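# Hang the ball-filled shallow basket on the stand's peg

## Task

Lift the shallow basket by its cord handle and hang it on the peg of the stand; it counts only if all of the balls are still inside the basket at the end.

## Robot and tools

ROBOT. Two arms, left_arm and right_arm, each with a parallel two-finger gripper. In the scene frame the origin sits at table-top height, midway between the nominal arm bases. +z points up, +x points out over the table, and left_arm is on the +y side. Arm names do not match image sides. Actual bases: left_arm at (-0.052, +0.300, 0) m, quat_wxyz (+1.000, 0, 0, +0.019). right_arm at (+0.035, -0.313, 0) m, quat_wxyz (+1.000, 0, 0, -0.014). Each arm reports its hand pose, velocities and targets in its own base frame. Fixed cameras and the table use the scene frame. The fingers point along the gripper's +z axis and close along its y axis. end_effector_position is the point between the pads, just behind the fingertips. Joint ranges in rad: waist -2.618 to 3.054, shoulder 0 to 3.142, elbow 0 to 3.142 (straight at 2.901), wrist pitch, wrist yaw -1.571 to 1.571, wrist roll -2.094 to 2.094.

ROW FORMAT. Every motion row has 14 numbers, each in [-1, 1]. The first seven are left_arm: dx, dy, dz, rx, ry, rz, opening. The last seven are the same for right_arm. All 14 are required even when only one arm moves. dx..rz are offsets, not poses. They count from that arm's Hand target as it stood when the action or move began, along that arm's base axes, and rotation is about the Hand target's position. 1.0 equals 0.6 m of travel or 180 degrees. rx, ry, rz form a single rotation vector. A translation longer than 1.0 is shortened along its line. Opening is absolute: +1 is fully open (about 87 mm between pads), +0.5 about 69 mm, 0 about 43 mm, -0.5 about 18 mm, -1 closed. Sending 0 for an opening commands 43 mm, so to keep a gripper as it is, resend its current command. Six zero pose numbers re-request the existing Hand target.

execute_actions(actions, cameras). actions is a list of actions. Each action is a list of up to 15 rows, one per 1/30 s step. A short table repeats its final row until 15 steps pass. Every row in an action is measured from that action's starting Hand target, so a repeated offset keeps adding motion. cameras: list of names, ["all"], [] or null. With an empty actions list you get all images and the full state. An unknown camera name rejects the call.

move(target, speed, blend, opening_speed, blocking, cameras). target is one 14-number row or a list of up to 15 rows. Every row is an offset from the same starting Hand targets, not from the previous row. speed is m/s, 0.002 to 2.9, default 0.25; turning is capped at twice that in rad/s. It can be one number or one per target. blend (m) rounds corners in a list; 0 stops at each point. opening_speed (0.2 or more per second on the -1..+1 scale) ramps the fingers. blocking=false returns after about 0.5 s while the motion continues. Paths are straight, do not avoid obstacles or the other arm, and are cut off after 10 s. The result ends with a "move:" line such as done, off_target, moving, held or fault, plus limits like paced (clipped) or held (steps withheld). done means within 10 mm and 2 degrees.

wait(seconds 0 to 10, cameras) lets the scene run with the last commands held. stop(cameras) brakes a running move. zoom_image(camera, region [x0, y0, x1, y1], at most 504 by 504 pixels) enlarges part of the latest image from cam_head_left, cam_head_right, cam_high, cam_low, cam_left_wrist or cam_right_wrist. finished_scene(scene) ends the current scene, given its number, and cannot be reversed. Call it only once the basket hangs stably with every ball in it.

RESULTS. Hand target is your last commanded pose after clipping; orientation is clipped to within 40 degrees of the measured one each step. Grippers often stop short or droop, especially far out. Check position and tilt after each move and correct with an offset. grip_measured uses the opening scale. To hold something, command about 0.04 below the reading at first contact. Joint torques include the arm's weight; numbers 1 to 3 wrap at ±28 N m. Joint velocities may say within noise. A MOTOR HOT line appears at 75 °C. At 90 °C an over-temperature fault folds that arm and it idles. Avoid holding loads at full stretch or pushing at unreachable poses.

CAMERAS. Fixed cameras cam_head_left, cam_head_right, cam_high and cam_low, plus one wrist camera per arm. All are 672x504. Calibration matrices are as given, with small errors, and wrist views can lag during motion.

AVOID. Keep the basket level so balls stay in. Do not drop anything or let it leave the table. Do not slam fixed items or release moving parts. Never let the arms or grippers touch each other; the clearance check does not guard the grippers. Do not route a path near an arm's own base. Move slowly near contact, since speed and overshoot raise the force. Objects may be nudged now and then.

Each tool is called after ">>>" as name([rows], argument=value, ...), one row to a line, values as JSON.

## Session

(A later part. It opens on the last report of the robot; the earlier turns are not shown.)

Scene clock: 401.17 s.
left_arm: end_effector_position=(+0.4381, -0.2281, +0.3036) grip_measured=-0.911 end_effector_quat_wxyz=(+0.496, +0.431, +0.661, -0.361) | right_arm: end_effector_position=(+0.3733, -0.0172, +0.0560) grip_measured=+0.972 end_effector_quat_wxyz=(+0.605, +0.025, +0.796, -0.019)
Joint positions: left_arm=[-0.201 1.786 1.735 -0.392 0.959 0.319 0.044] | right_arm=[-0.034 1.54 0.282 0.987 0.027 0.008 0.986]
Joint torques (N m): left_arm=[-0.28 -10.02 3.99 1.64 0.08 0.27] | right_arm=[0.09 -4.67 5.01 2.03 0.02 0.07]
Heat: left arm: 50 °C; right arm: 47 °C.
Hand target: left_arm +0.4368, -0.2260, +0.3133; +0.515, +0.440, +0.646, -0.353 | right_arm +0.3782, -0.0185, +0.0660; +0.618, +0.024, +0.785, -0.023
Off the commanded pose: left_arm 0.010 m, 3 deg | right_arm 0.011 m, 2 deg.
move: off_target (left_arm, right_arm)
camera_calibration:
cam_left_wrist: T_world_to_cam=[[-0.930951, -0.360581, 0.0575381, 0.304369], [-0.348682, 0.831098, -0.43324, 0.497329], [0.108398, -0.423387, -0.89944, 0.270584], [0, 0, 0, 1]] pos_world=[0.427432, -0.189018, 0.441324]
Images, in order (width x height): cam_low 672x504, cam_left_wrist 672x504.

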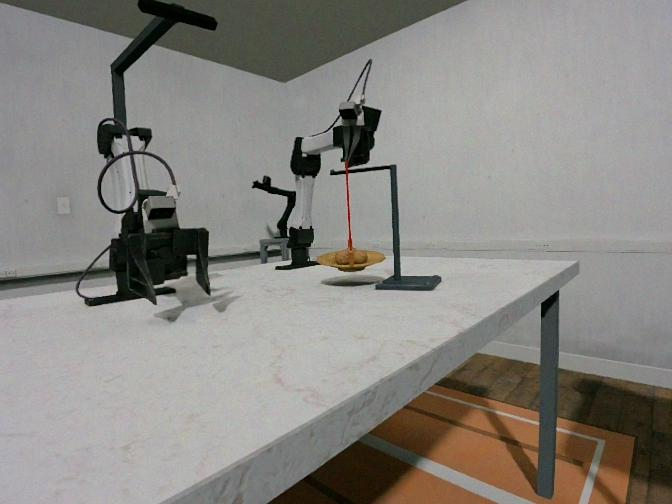

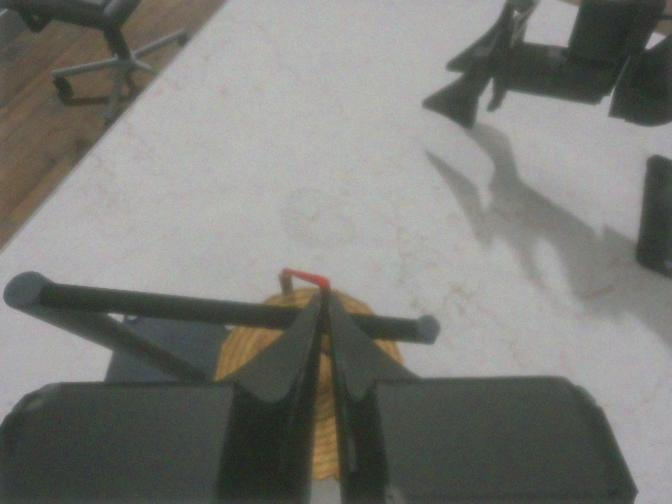

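>>> move([
  [0,0.002,-0.03,0,0,0,-1,0,0,0,0,0,0,1.0],
], cameras=["cam_left_wrist","cam_low","cam_head_right"], speed=0.03)

>>> zoom_image(camera="cam_low", region=[290, 110, 410, 260])

>>> zoom_image(camera="cam_head_right", region=[270, 120, 400, 290])

Scene clock: 409.47 s.
left_arm: end_effector_position=(+0.4373, -0.2281, +0.3022) grip_measured=-0.911 end_effector_quat_wxyz=(+0.516, +0.441, +0.640, -0.360) | right_arm: end_effector_position=(+0.3733, -0.0172, +0.0560) grip_measured=+0.972 end_effector_quat_wxyz=(+0.605, +0.025, +0.796, -0.019)
Joint positions: left_arm=[-0.196 1.758 1.655 -0.281 0.982 0.319 0.044] | right_arm=[-0.034 1.54 0.282 0.987 0.027 0.008 0.986]
Joint torques (N m): left_arm=[-0.49 -8.57 3.4 1.31 -0.05 0.27] | right_arm=[0.1 -4.66 4.98 2.02 0.02 0.07]
Heat: left arm: 52 °C; right arm: 47 °C.
Hand target: left_arm +0.4367, -0.2249, +0.2953; +0.515, +0.440, +0.646, -0.353 | right_arm +0.3782, -0.0185, +0.0660; +0.618, +0.024, +0.785, -0.023
Off the commanded pose: left_arm 0.008 m, 1 deg | right_arm 0.011 m, 2 deg.
move: off_target (right_arm)
camera_calibration:
cam_left_wrist: T_world_to_cam=[[-0.938611, -0.344727, 0.0131183, 0.324048], [-0.310342, 0.827162, -0.468499, 0.489361], [0.150653, -0.44381, -0.883367, 0.2414], [0, 0, 0, 1]] pos_world=[0.419657, -0.185937, 0.438259]
Images, in order (width x height): cam_head_right 672x504, cam_low 672x504, cam_left_wrist 672x504.

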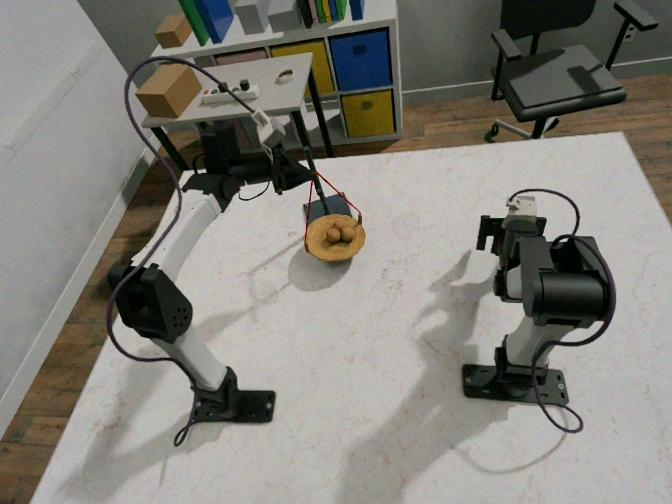

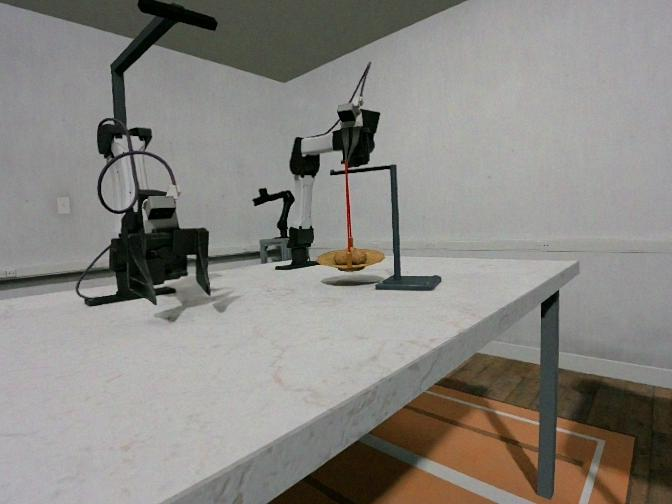

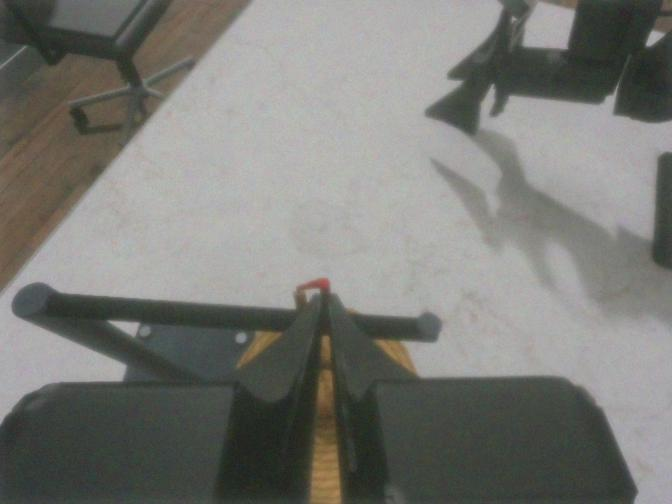

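Scaled by 3.360 from the camera's 672x504 image, which has a finer 960x720 frame.

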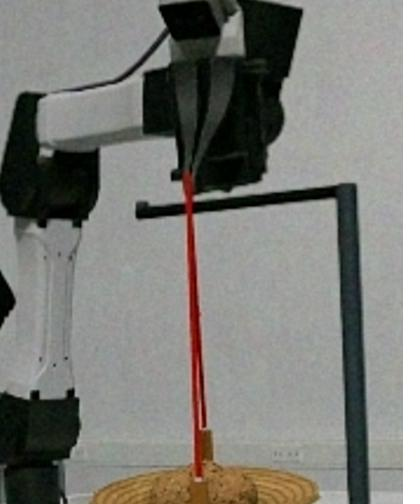

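Scaled by 2.965 from the camera's 672x504 image, which has a finer 960x720 frame.

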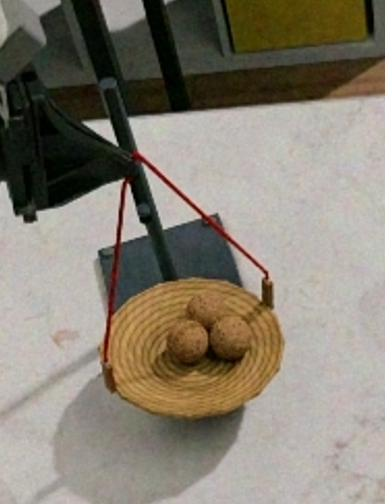

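>>> move([
  [0,0.001,-0.025,0,0,0,-1,0,0,0,0,0,0,1.0],
], cameras=["cam_left_wrist","cam_low","cam_head_right"], speed=0.03)

>>> zoom_image(camera="cam_low", region=[290, 110, 410, 260])

>>> zoom_image(camera="cam_head_right", region=[270, 120, 400, 290])

>>> zoom_image(camera="cam_left_wrist", region=[200, 240, 450, 490])

Scene clock: 421.43 s.
left_arm: end_effector_position=(+0.4367, -0.2282, +0.3011) grip_measured=-0.911 end_effector_quat_wxyz=(+0.532, +0.448, +0.624, -0.356) | right_arm: end_effector_position=(+0.3733, -0.0172, +0.0560) grip_measured=+0.972 end_effector_quat_wxyz=(+0.605, +0.025, +0.796, -0.019)
Joint positions: left_arm=[-0.194 1.738 1.596 -0.195 0.993 0.319 0.044] | right_arm=[-0.034 1.54 0.282 0.987 0.027 0.008 0.986]
Joint torques (N m): left_arm=[-0.51 -7.27 2.88 1.06 -0.14 0.28] | right_arm=[0.12 -4.67 5 2.02 0.02 0.08]
Heat: left arm: 51 °C; right arm: 48 °C.
Hand target: left_arm +0.4367, -0.2243, +0.2803; +0.515, +0.440, +0.646, -0.353 | right_arm +0.3782, -0.0185, +0.0660; +0.618, +0.024, +0.785, -0.023
Off the commanded pose: left_arm 0.021 m, 3 deg | right_arm 0.011 m, 2 deg.
move: off_target (left_arm, right_arm)
camera_calibration:
cam_left_wrist: T_world_to_cam=[[-0.941119, -0.337162, -0.0248282, 0.337737], [-0.282002, 0.823411, -0.492412, 0.482823], [0.186467, -0.456417, -0.870008, 0.217873], [0, 0, 0, 1]] pos_world=[0.413381, -0.184249, 0.435684]
Images, in order (width x height): cam_head_right 672x504, cam_low 672x504, cam_left_wrist 672x504.

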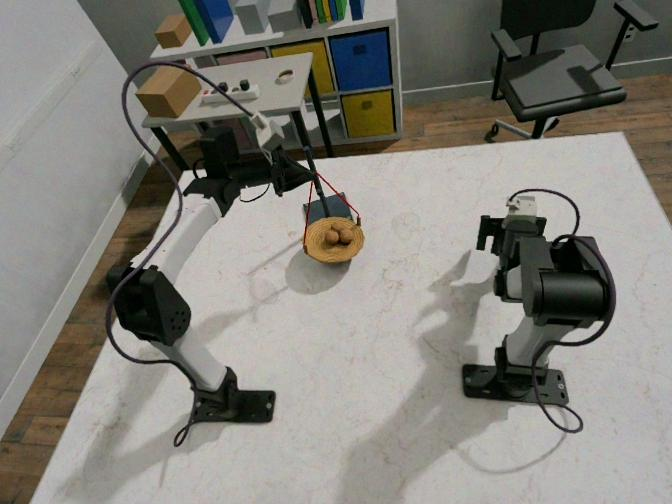

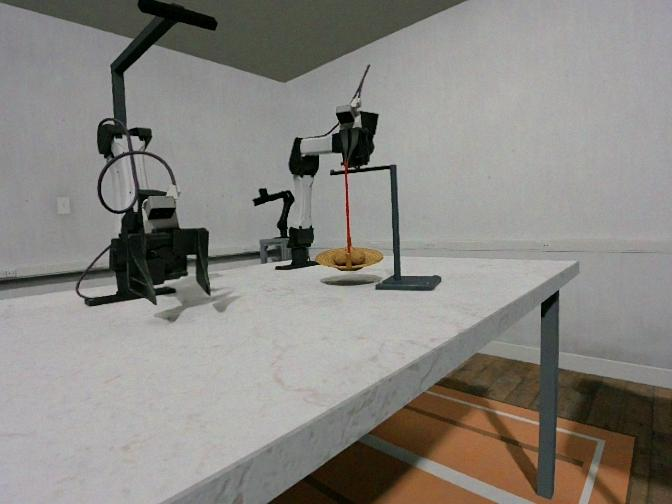

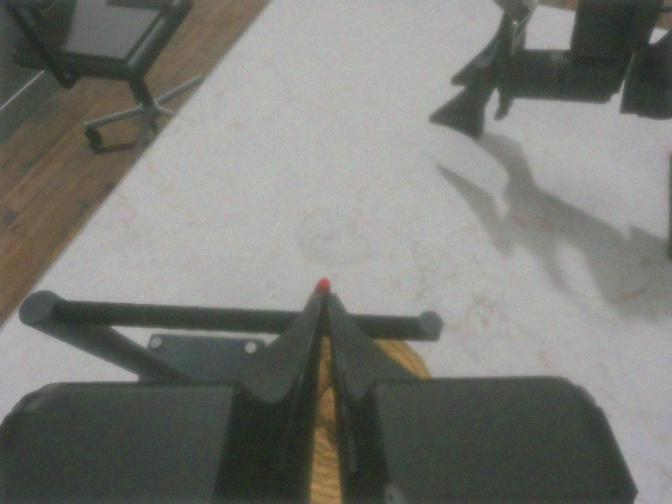

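Scaled by 3.360 from the camera's 672x504 image, which has a finer 960x720 frame.

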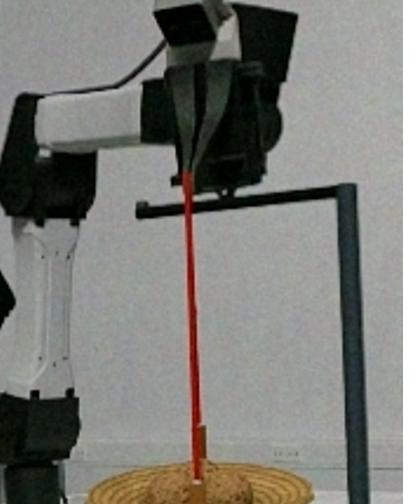

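Scaled by 2.965 from the camera's 672x504 image, which has a finer 960x720 frame.

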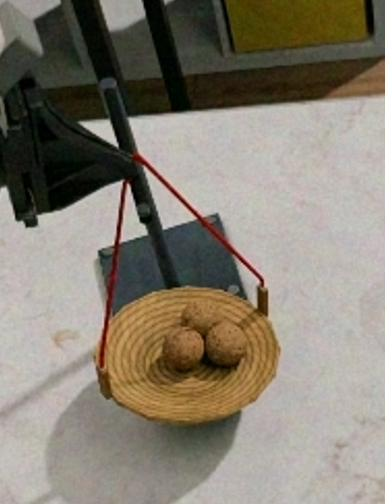

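Scaled by 2.016 from the camera's 672x504 image, which has a finer 960x720 frame.

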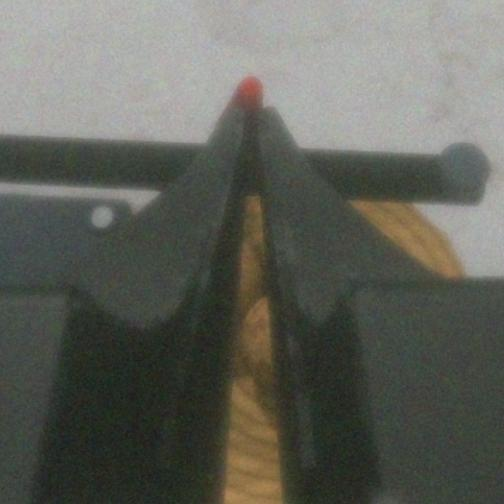

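>>> move([
  [0,-0.003,0.03,0,0,0,-1,0,0,0,0,0,0,1.0],
  [0,-0.003,0.03,0,0,0,-0.65,0,0,0,0,0,0,1.0],
], cameras=["cam_left_wrist","cam_low","cam_head_right"], speed=0.03, opening_speed=0.2)

>>> zoom_image(camera="cam_low", region=[290, 110, 410, 260])

>>> zoom_image(camera="cam_head_right", region=[270, 120, 400, 290])

>>> zoom_image(camera="cam_left_wrist", region=[200, 240, 450, 490])

Scene clock: 452.97 s.
left_arm: end_effector_position=(+0.4349, -0.2264, +0.2996) grip_measured=-0.651 end_effector_quat_wxyz=(+0.521, +0.441, +0.638, -0.356) | right_arm: end_effector_position=(+0.3733, -0.0172, +0.0560) grip_measured=+0.972 end_effector_quat_wxyz=(+0.605, +0.025, +0.796, -0.019)
Joint positions: left_arm=[-0.194 1.738 1.614 -0.248 0.979 0.319 0.175] | right_arm=[-0.034 1.54 0.282 0.987 0.027 0.008 0.986]
Joint torques (N m): left_arm=[-0.91 -6.75 7.42 0.96 -0.12 0.22] | right_arm=[0.09 -4.68 5 2.02 0.02 0.07]
Motor temperatures (°C): left_arm=[30 47 39 34 29 28 34] | right_arm=[27 37 34 48 26 31 28]
Heat: left arm: 47 °C; right arm: 48 °C.
Hand target: left_arm +0.4367, -0.2261, +0.2983; +0.515, +0.440, +0.646, -0.353 | right_arm +0.3782, -0.0185, +0.0660; +0.618, +0.024, +0.785, -0.023
Off the commanded pose: left_arm 0.002 m, 1 deg | right_arm 0.011 m, 2 deg.
move: off_target (right_arm)
camera_calibration:
cam_left_wrist: T_world_to_cam=[[-0.937011, -0.349293, 0.00196086, 0.32413], [-0.308542, 0.825034, -0.473415, 0.486217], [0.163743, -0.4442, -0.880837, 0.23366], [0, 0, 0, 1]] pos_world=[0.415471, -0.184137, 0.435364]
Images, in order (width x height): cam_head_right 672x504, cam_low 672x504, cam_left_wrist 672x504.

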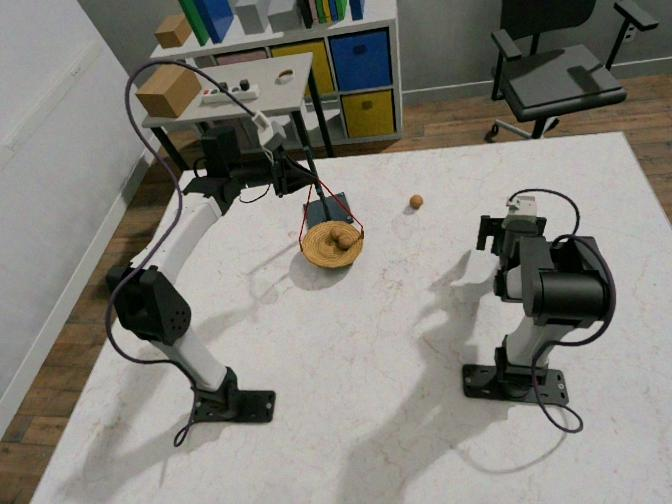

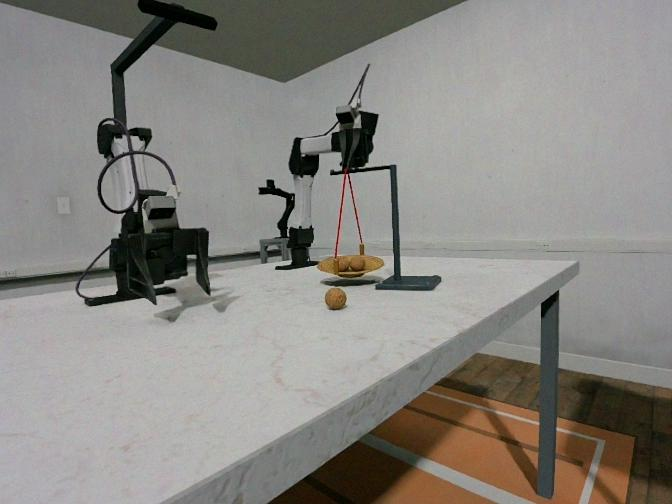

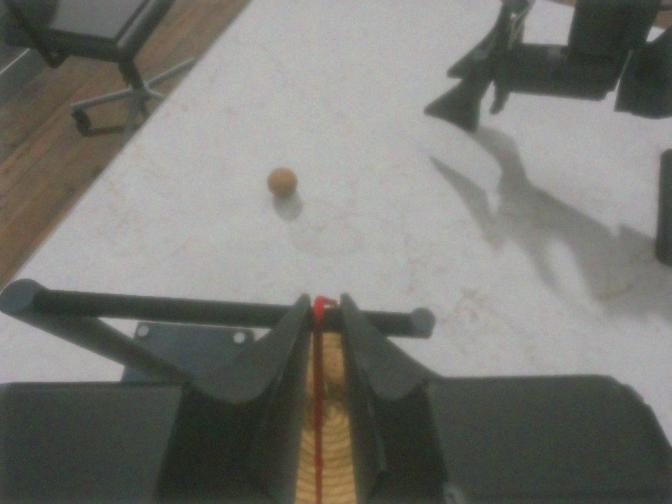

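Scaled by 3.360 from the camera's 672x504 image, which has a finer 960x720 frame.

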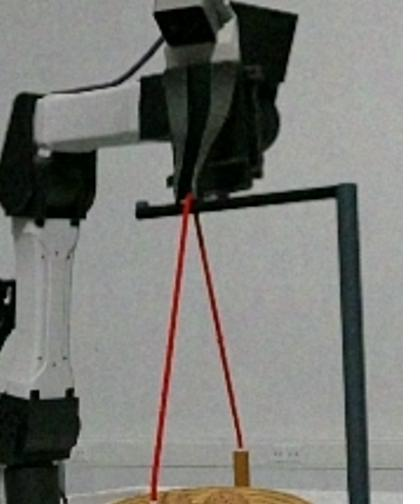

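Scaled by 2.965 from the camera's 672x504 image, which has a finer 960x720 frame.

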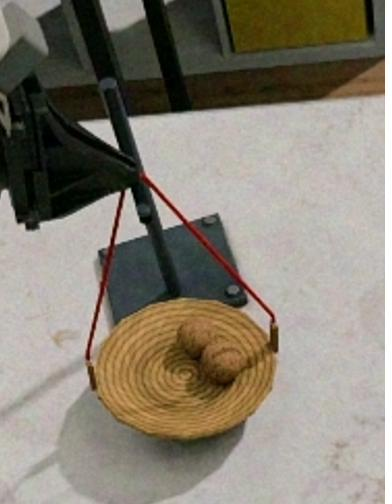

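Scaled by 2.016 from the camera's 672x504 image, which has a finer 960x720 frame.

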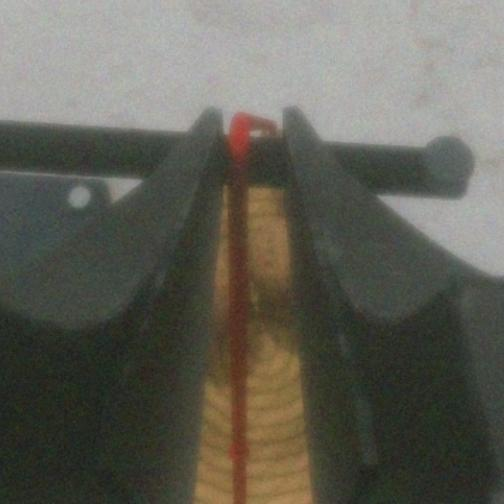

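>>> move([
  [0.0,0,0,0,0,0,-0.35,0,0,0,0,0,0,1.0],
  [0.0,0.0,0.13,0,0,0,-0.35,0,0,0,0,0,0,1.0],
], cameras=["all"], speed=0.06, opening_speed=0.4)

>>> zoom_image(camera="cam_head_right", region=[270, 120, 450, 300])

>>> zoom_image(camera="cam_low", region=[290, 130, 430, 320])

Scene clock: 469.13 s.
left_arm: end_effector_position=(+0.4345, -0.2256, +0.3710) grip_measured=-0.350 end_effector_quat_wxyz=(+0.512, +0.437, +0.647, -0.358) | right_arm: end_effector_position=(+0.3733, -0.0172, +0.0560) grip_measured=+0.972 end_effector_quat_wxyz=(+0.605, +0.025, +0.796, -0.019)
Joint positions: left_arm=[-0.194 1.836 2.05 -0.613 0.973 0.319 0.325] | right_arm=[-0.034 1.54 0.282 0.987 0.027 0.008 0.986]
Joint torques (N m): left_arm=[-0.92 -6.64 8.17 1.1 -0.07 0.22] | right_arm=[0.14 -4.67 4.98 2.03 0.02 0.08]
Heat: left arm: 46 °C; right arm: 48 °C.
Hand target: left_arm +0.4368, -0.2261, +0.3762; +0.515, +0.440, +0.646, -0.353 | right_arm +0.3782, -0.0185, +0.0660; +0.618, +0.024, +0.785, -0.023
Off the commanded pose: left_arm 0.006 m, 1 deg | right_arm 0.011 m, 2 deg.
move: off_target (right_arm)
camera_calibration:
cam_left_wrist: T_world_to_cam=[[-0.934701, -0.354636, 0.0238189, 0.313509], [-0.325378, 0.826767, -0.458895, 0.521599], [0.143048, -0.43668, -0.888171, 0.310365], [0, 0, 0, 1]] pos_world=[0.418358, -0.18453, 0.507549]
cam_right_wrist: T_world_to_cam=[[-0.0798393, -0.996791, -0.00581455, 0.0102545], [-0.901027, 0.0746614, -0.42729, 0.384122], [0.426352, -0.0288754, -0.904096, 0.0344115], [0, 0, 0, 1]] pos_world=[0.332251, -0.0174638, 0.195302]

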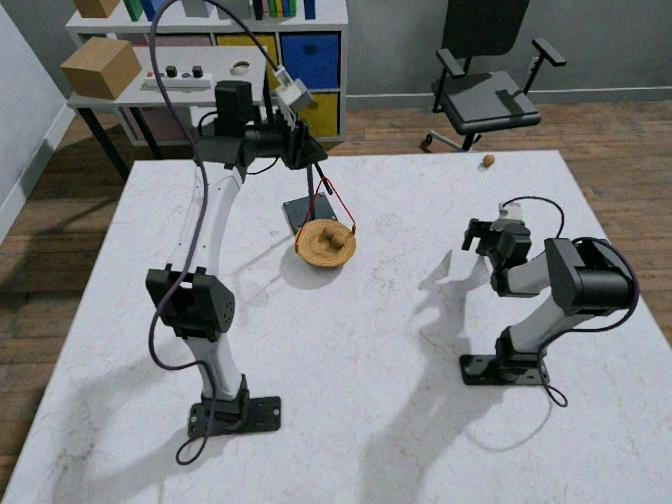

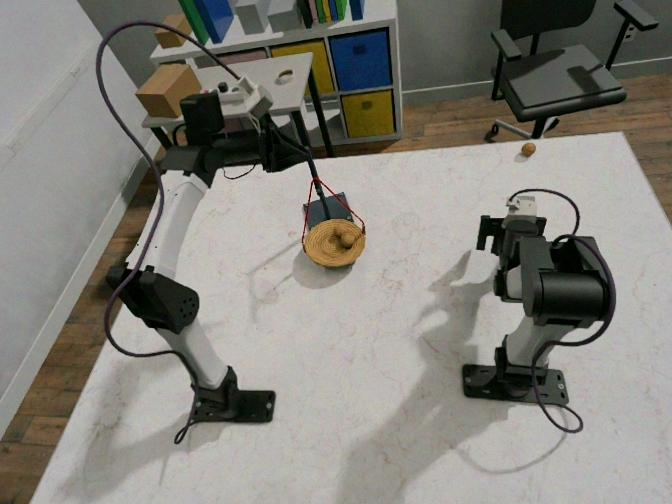

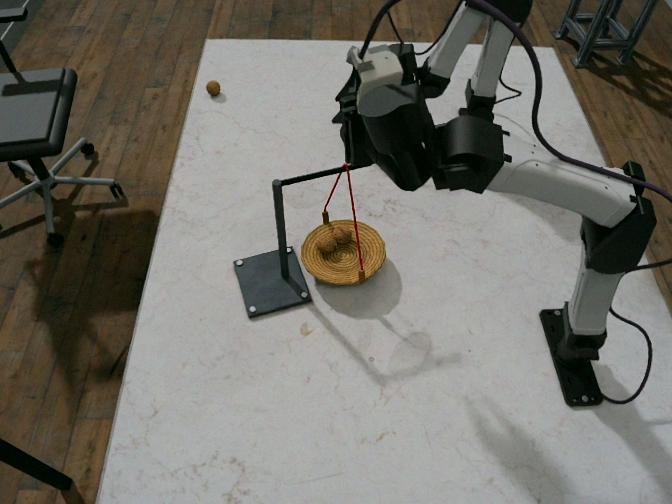

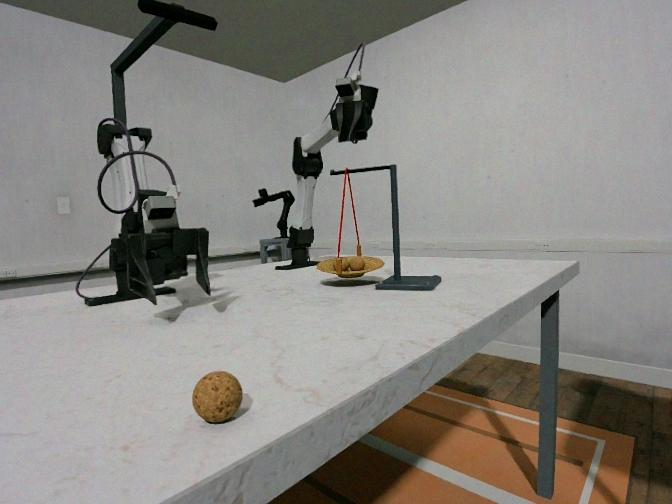

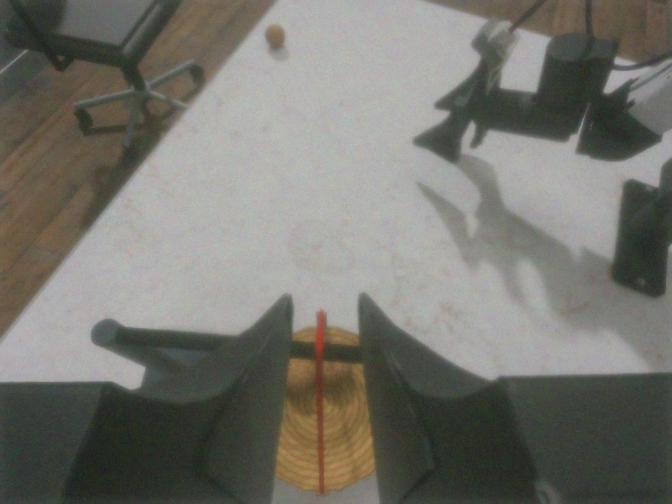

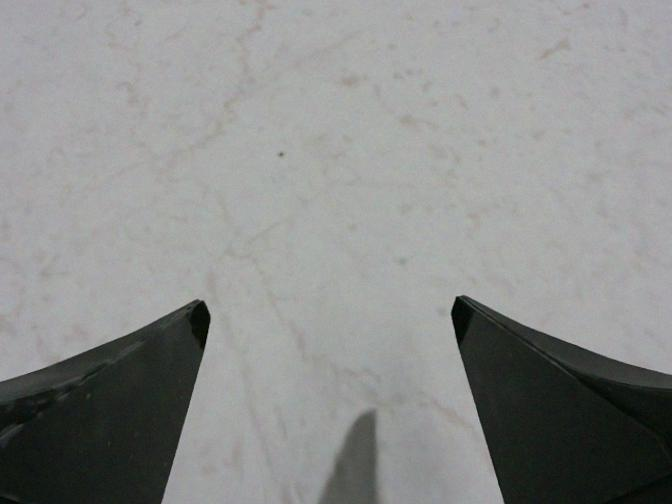

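Scaled by 2.800 from the camera's 672x504 image, which has a finer 960x720 frame.

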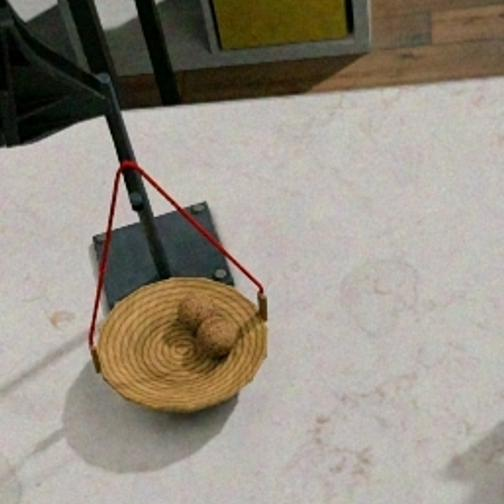

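Scaled by 2.653 from the camera's 672x504 image, which has a finer 960x720 frame.

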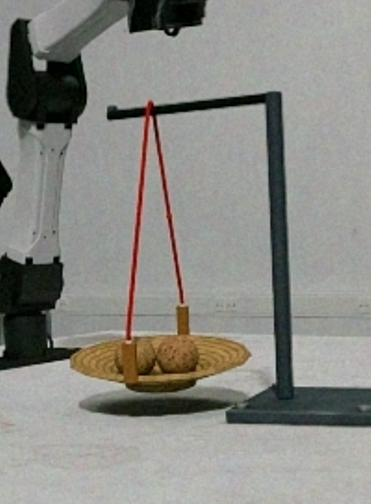

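>>> wait(seconds=0, cameras=["cam_head_right","cam_high","cam_low"])

Scene clock: 473.87 s.
left_arm: end_effector_position=(+0.4345, -0.2256, +0.3710) grip_measured=-0.350 end_effector_quat_wxyz=(+0.512, +0.437, +0.647, -0.358) | right_arm: end_effector_position=(+0.3733, -0.0172, +0.0560) grip_measured=+0.972 end_effector_quat_wxyz=(+0.605, +0.025, +0.796, -0.019)
Joint positions: left_arm=[-0.194 1.836 2.05 -0.613 0.973 0.319 0.325] | right_arm=[-0.034 1.54 0.282 0.987 0.027 0.008 0.986]
Joint torques (N m): left_arm=[-0.95 -6.63 8.17 1.1 -0.07 0.22] | right_arm=[0.1 -4.68 4.98 2.02 0.02 0.08]
Heat: left arm: 46 °C; right arm: 48 °C.
Hand target: left_arm +0.4368, -0.2261, +0.3762; +0.515, +0.440, +0.646, -0.353 | right_arm +0.3782, -0.0185, +0.0660; +0.618, +0.024, +0.785, -0.023
Tool commands: left_gripper/opening=-0.35 right_gripper/opening=+1.0
Off the commanded pose: left_arm 0.006 m, 1 deg | right_arm 0.011 m, 2 deg.
Images, in order (width x height): cam_head_right 672x504, cam_high 672x504, cam_low 672x504.

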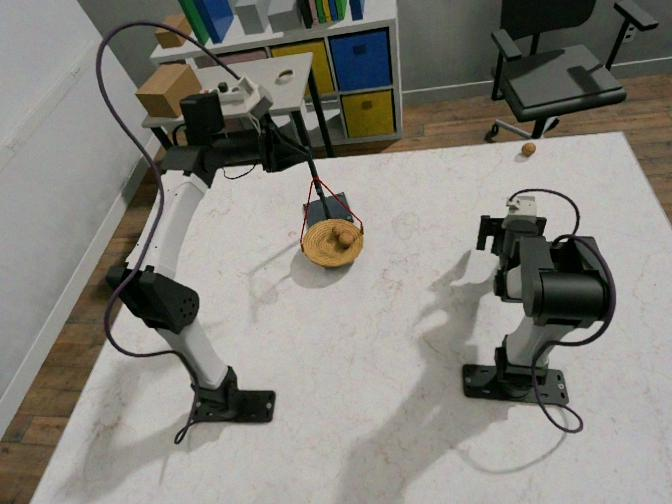

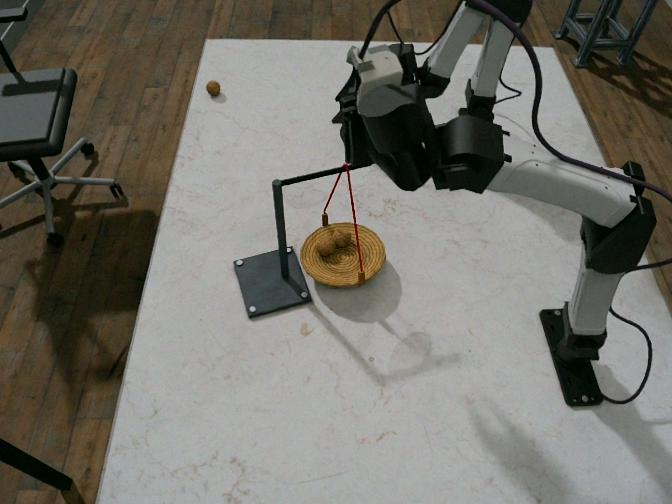

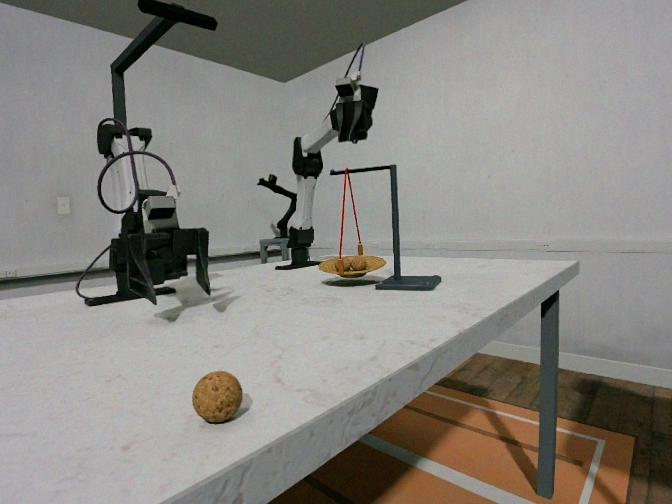

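>>> move([
  [-0.133,0.15,0.08,0,0,0,-0.35,0.3463,-0.1825,0.05,0.007,0.035,-0.047,1.0],
], cameras=["cam_right_wrist","cam_head_right","cam_low"], speed=0.2)

Scene clock: 549.37 s.
left_arm: end_effector_position=(+0.3644, -0.1360, +0.4116) grip_measured=-0.350 end_effector_quat_wxyz=(+0.505, +0.426, +0.662, -0.354) | right_arm: end_effector_position=(+0.5795, -0.1244, +0.0863) grip_measured=+0.972 end_effector_quat_wxyz=(+0.566, +0.090, +0.818, -0.058)
Joint positions: left_arm=[0.043 1.696 2.155 -1.091 1.152 0.549 0.325] | right_arm=[-0.212 2.111 1.345 0.404 0.001 0.008 0.986]
Joint torques (N m): left_arm=[-0.08 -6.56 6.72 0.93 0.4 0.39] | right_arm=[-0.27 -9.43 9.03 1.59 0.04 0.06]
Motor temperatures (°C): left_arm=[30 47 46 35 29 28 33] | right_arm=[27 38 35 48 26 31 28]
Heat: left arm: 47 °C; right arm: 48 °C.
Hand target: left_arm +0.3570, -0.1361, +0.4242; +0.515, +0.440, +0.646, -0.353 | right_arm +0.5861, -0.1280, +0.0961; +0.571, +0.088, +0.814, -0.061
Off the commanded pose: left_arm 0.015 m, 3 deg | right_arm 0.012 m, 1 deg.
move: off_target (left_arm, right_arm)
camera_calibration:
cam_right_wrist: T_world_to_cam=[[-0.231095, -0.972871, -0.0108245, 0.0111853], [-0.912926, 0.220676, -0.343319, 0.608682], [0.336394, -0.0694576, -0.939156, 0.020866], [0, 0, 0, 1]] pos_world=[0.551248, -0.12199, 0.22869]
Images, in order (width x height): cam_head_right 672x504, cam_low 672x504, cam_right_wrist 672x504.

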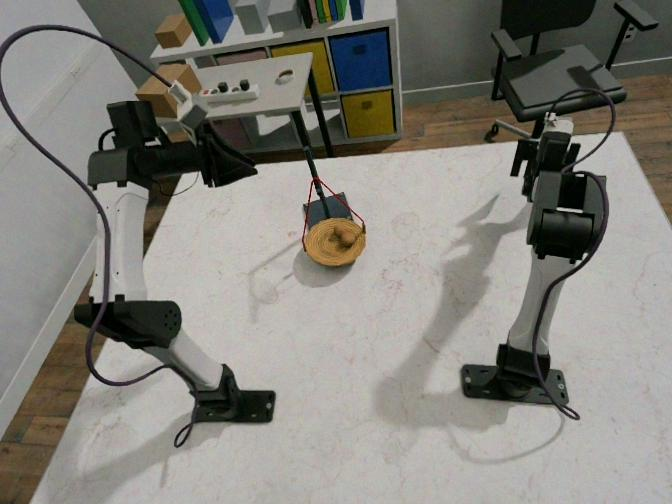

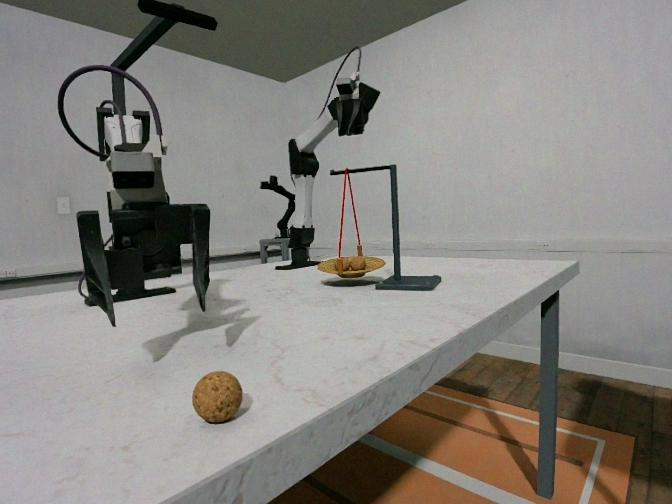

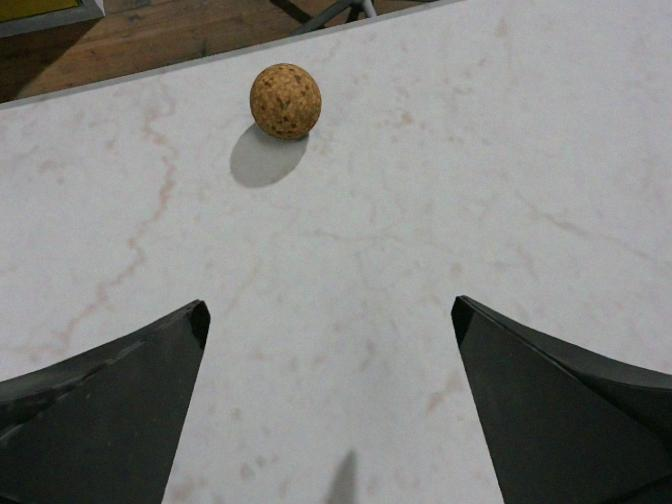

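>>> move([
  [0,0,0,0,0,0,-0.35,0.2375,-0.011,0.0,0,0,0,1.0],
], cameras=["cam_right_wrist","cam_low"], speed=0.15)

Scene clock: 575.60 s.
left_arm: end_effector_position=(+0.3640, -0.1360, +0.4113) grip_measured=-0.350 end_effector_quat_wxyz=(+0.504, +0.425, +0.663, -0.355) | right_arm: end_effector_position=(+0.7264, -0.1342, +0.0849) grip_measured=+0.972 end_effector_quat_wxyz=(+0.566, +0.082, +0.819, -0.056)
Joint positions: left_arm=[0.043 1.696 2.155 -1.094 1.152 0.549 0.325] | right_arm=[-0.179 2.791 2.582 -0.152 0.018 0.008 0.986]
Joint torques (N m): left_arm=[-0.05 -6.52 6.84 0.93 0.4 0.39] | right_arm=[0.42 -13.23 9.89 1.6 0.13 0.2]
Motor temperatures (°C): left_arm=[30 46 47 34 29 28 32] | right_arm=[27 46 38 47 26 31 28]
Heat: left arm: 47 °C; right arm: 47 °C.
Hand target: left_arm +0.3570, -0.1361, +0.4242; +0.515, +0.440, +0.646, -0.353 | right_arm +0.7285, -0.1346, +0.0961; +0.571, +0.088, +0.814, -0.061
Off the commanded pose: left_arm 0.015 m, 3 deg | right_arm 0.011 m, 1 deg.
move: off_target (left_arm, right_arm)
camera_calibration:
cam_right_wrist: T_world_to_cam=[[-0.214473, -0.976718, -0.00486404, 0.0224587], [-0.917004, 0.20307, -0.343316, 0.745132], [0.33631, -0.0691716, -0.939207, -0.0304848], [0, 0, 0, 1]] pos_world=[0.698358, -0.131487, 0.227293]
Images, in order (width x height): cam_low 672x504, cam_right_wrist 672x504.

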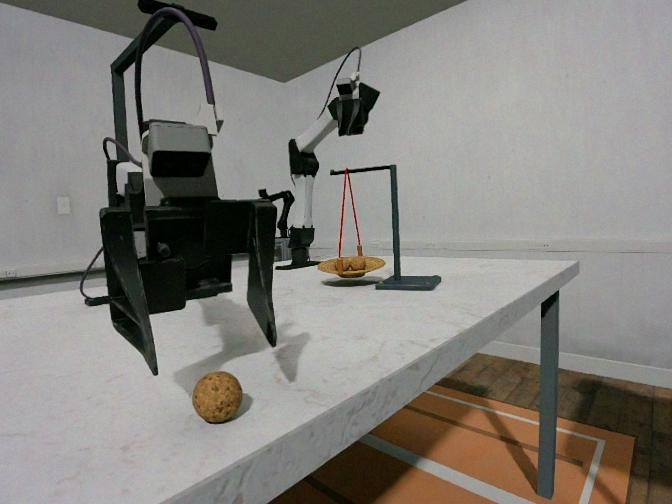

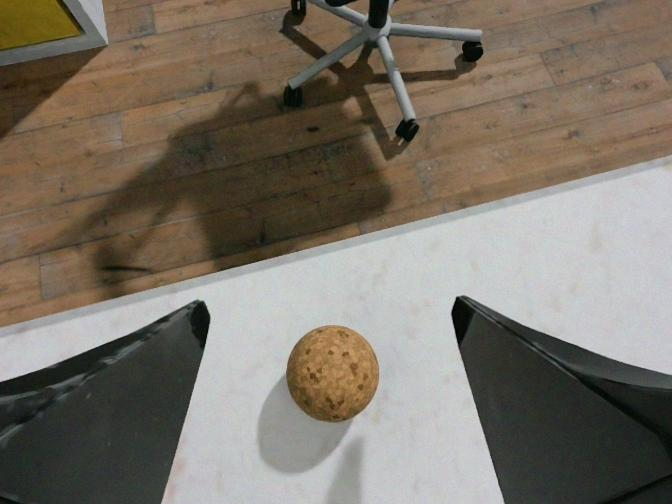

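>>> move([
  [0,0,0,0,0,0,-0.35,-0.02,0.0,-0.095,0,0,0,1.0],
], cameras=["cam_right_wrist","cam_low"], speed=0.06)

Scene clock: 583.67 s.
left_arm: end_effector_position=(+0.3640, -0.1360, +0.4113) grip_measured=-0.350 end_effector_quat_wxyz=(+0.504, +0.425, +0.663, -0.355) | right_arm: end_effector_position=(+0.7176, -0.1337, +0.0275) grip_measured=+0.972 end_effector_quat_wxyz=(+0.564, +0.081, +0.820, -0.059)
Joint positions: left_arm=[0.043 1.696 2.155 -1.094 1.152 0.549 0.325] | right_arm=[-0.179 2.766 2.306 0.094 0.023 0.002 0.986]
Joint torques (N m): left_arm=[-0.05 -6.5 6.87 0.93 0.4 0.39] | right_arm=[0.1 -15.8 4.57 1.96 0.09 0.18]
Heat: left arm: 47 °C; right arm: 49 °C.
Hand target: left_arm +0.3570, -0.1361, +0.4242; +0.515, +0.440, +0.646, -0.353 | right_arm +0.7166, -0.1346, +0.0392; +0.571, +0.088, +0.814, -0.061
Off the commanded pose: left_arm 0.015 m, 3 deg | right_arm 0.012 m, 1 deg.
move: off_target (left_arm, right_arm)
camera_calibration:
cam_right_wrist: T_world_to_cam=[[-0.216557, -0.976266, 0.00265572, 0.0221073], [-0.918296, 0.202773, -0.340022, 0.718047], [0.331414, -0.0760728, -0.940414, -0.078688], [0, 0, 0, 1]] pos_world=[0.690245, -0.130004, 0.170094]
Images, in order (width x height): cam_low 672x504, cam_right_wrist 672x504.

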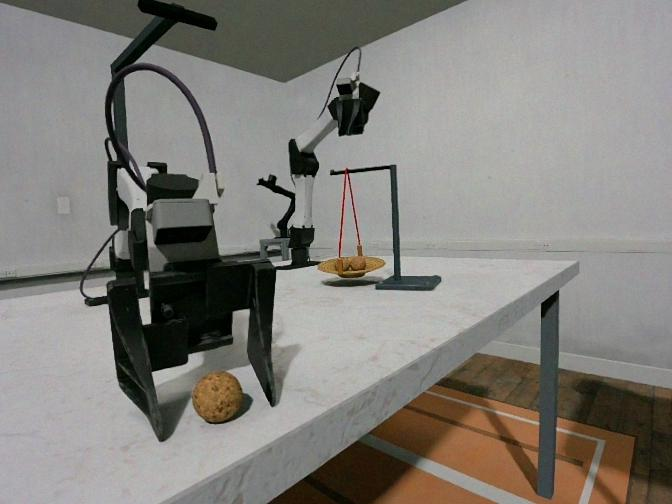

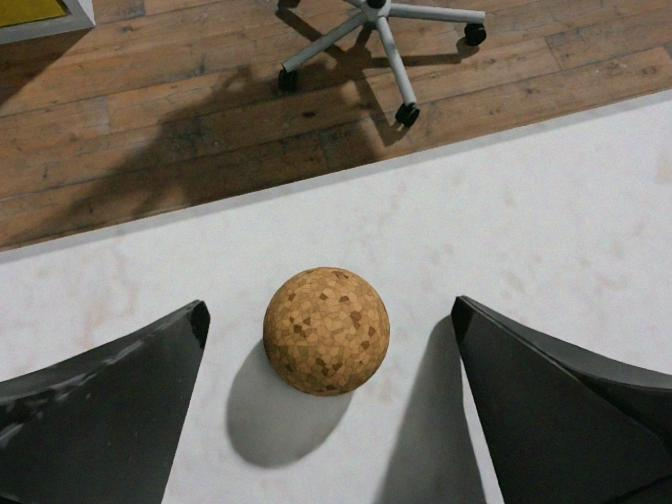

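>>> move([
  [0,0,0,0,0,0,-0.35,0,0,-0.005,0,0,0,-0.1],
], cameras=["cam_right_wrist"], speed=0.06, opening_speed=0.6)

Scene clock: 591.77 s.
left_arm: end_effector_position=(+0.3640, -0.1360, +0.4113) grip_measured=-0.350 end_effector_quat_wxyz=(+0.504, +0.425, +0.663, -0.355) | right_arm: end_effector_position=(+0.7180, -0.1338, +0.0274) grip_measured=-0.098 end_effector_quat_wxyz=(+0.566, +0.081, +0.818, -0.060)
Joint positions: left_arm=[0.043 1.696 2.155 -1.094 1.152 0.549 0.325] | right_arm=[-0.179 2.766 2.301 0.105 0.023 0.002 0.451]
Joint torques (N m): left_arm=[-0.08 -6.5 6.86 0.92 0.4 0.39] | right_arm=[0.13 -15.49 4.56 1.93 0.09 0.18]
Motor temperatures (°C): left_arm=[30 46 47 34 29 28 32] | right_arm=[27 57 39 46 26 31 28]
Heat: left arm: 47 °C; right arm: 57 °C.
Hand target: left_arm +0.3570, -0.1361, +0.4242; +0.515, +0.440, +0.646, -0.353 | right_arm +0.7165, -0.1346, +0.0361; +0.571, +0.088, +0.814, -0.061
Off the commanded pose: left_arm 0.015 m, 3 deg | right_arm 0.009 m, 1 deg.
move: off_target (left_arm)
camera_calibration:
cam_right_wrist: T_world_to_cam=[[-0.216591, -0.976259, 0.00243057, 0.0221822], [-0.916474, 0.202468, -0.345082, 0.717133], [0.336398, -0.0769692, -0.938569, -0.0826965], [0, 0, 0, 1]] pos_world=[0.689857, -0.129906, 0.169799]
Images, in order (width x height): cam_right_wrist 672x504.

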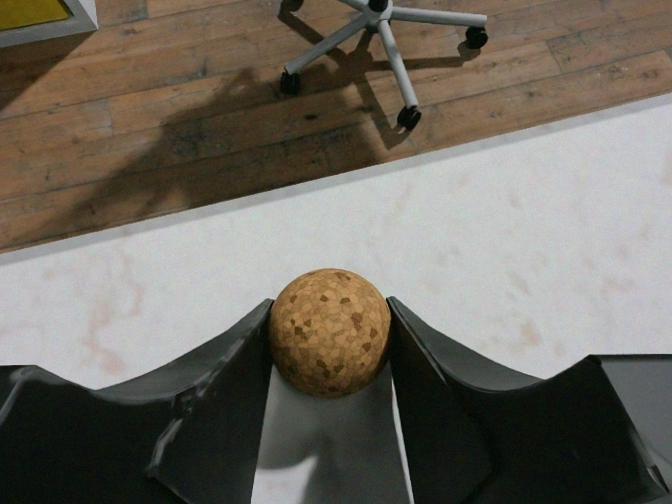

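>>> move([
  [0,0,0,0,0,0,-0.35,0,0,0.0,0,0,0,-0.25],
], opening_speed=0.5)

Scene clock: 594.87 s.
left_arm: end_effector_position=(+0.3640, -0.1360, +0.4113) grip_measured=-0.350 end_effector_quat_wxyz=(+0.504, +0.425, +0.663, -0.355) | right_arm: end_effector_position=(+0.7180, -0.1338, +0.0274) grip_measured=-0.109 end_effector_quat_wxyz=(+0.566, +0.081, +0.818, -0.060)
Joint positions: left_arm=[0.043 1.696 2.155 -1.094 1.152 0.549 0.325] | right_arm=[-0.179 2.766 2.301 0.105 0.023 0.002 0.445]
Joint torques (N m): left_arm=[-0.06 -6.49 6.8 0.93 0.41 0.39] | right_arm=[0.1 -15.51 4.59 1.93 0.09 0.19]
Motor temperatures (°C): left_arm=[30 46 47 34 29 28 32] | right_arm=[27 59 39 47 26 31 28]
Heat: left arm: 47 °C; right arm: 59 °C.
Hand target: left_arm +0.3570, -0.1361, +0.4242; +0.515, +0.440, +0.646, -0.353 | right_arm +0.7165, -0.1346, +0.0361; +0.571, +0.088, +0.814, -0.061
Off the commanded pose: left_arm 0.015 m, 3 deg | right_arm 0.009 m, 1 deg.
move: off_target (left_arm)


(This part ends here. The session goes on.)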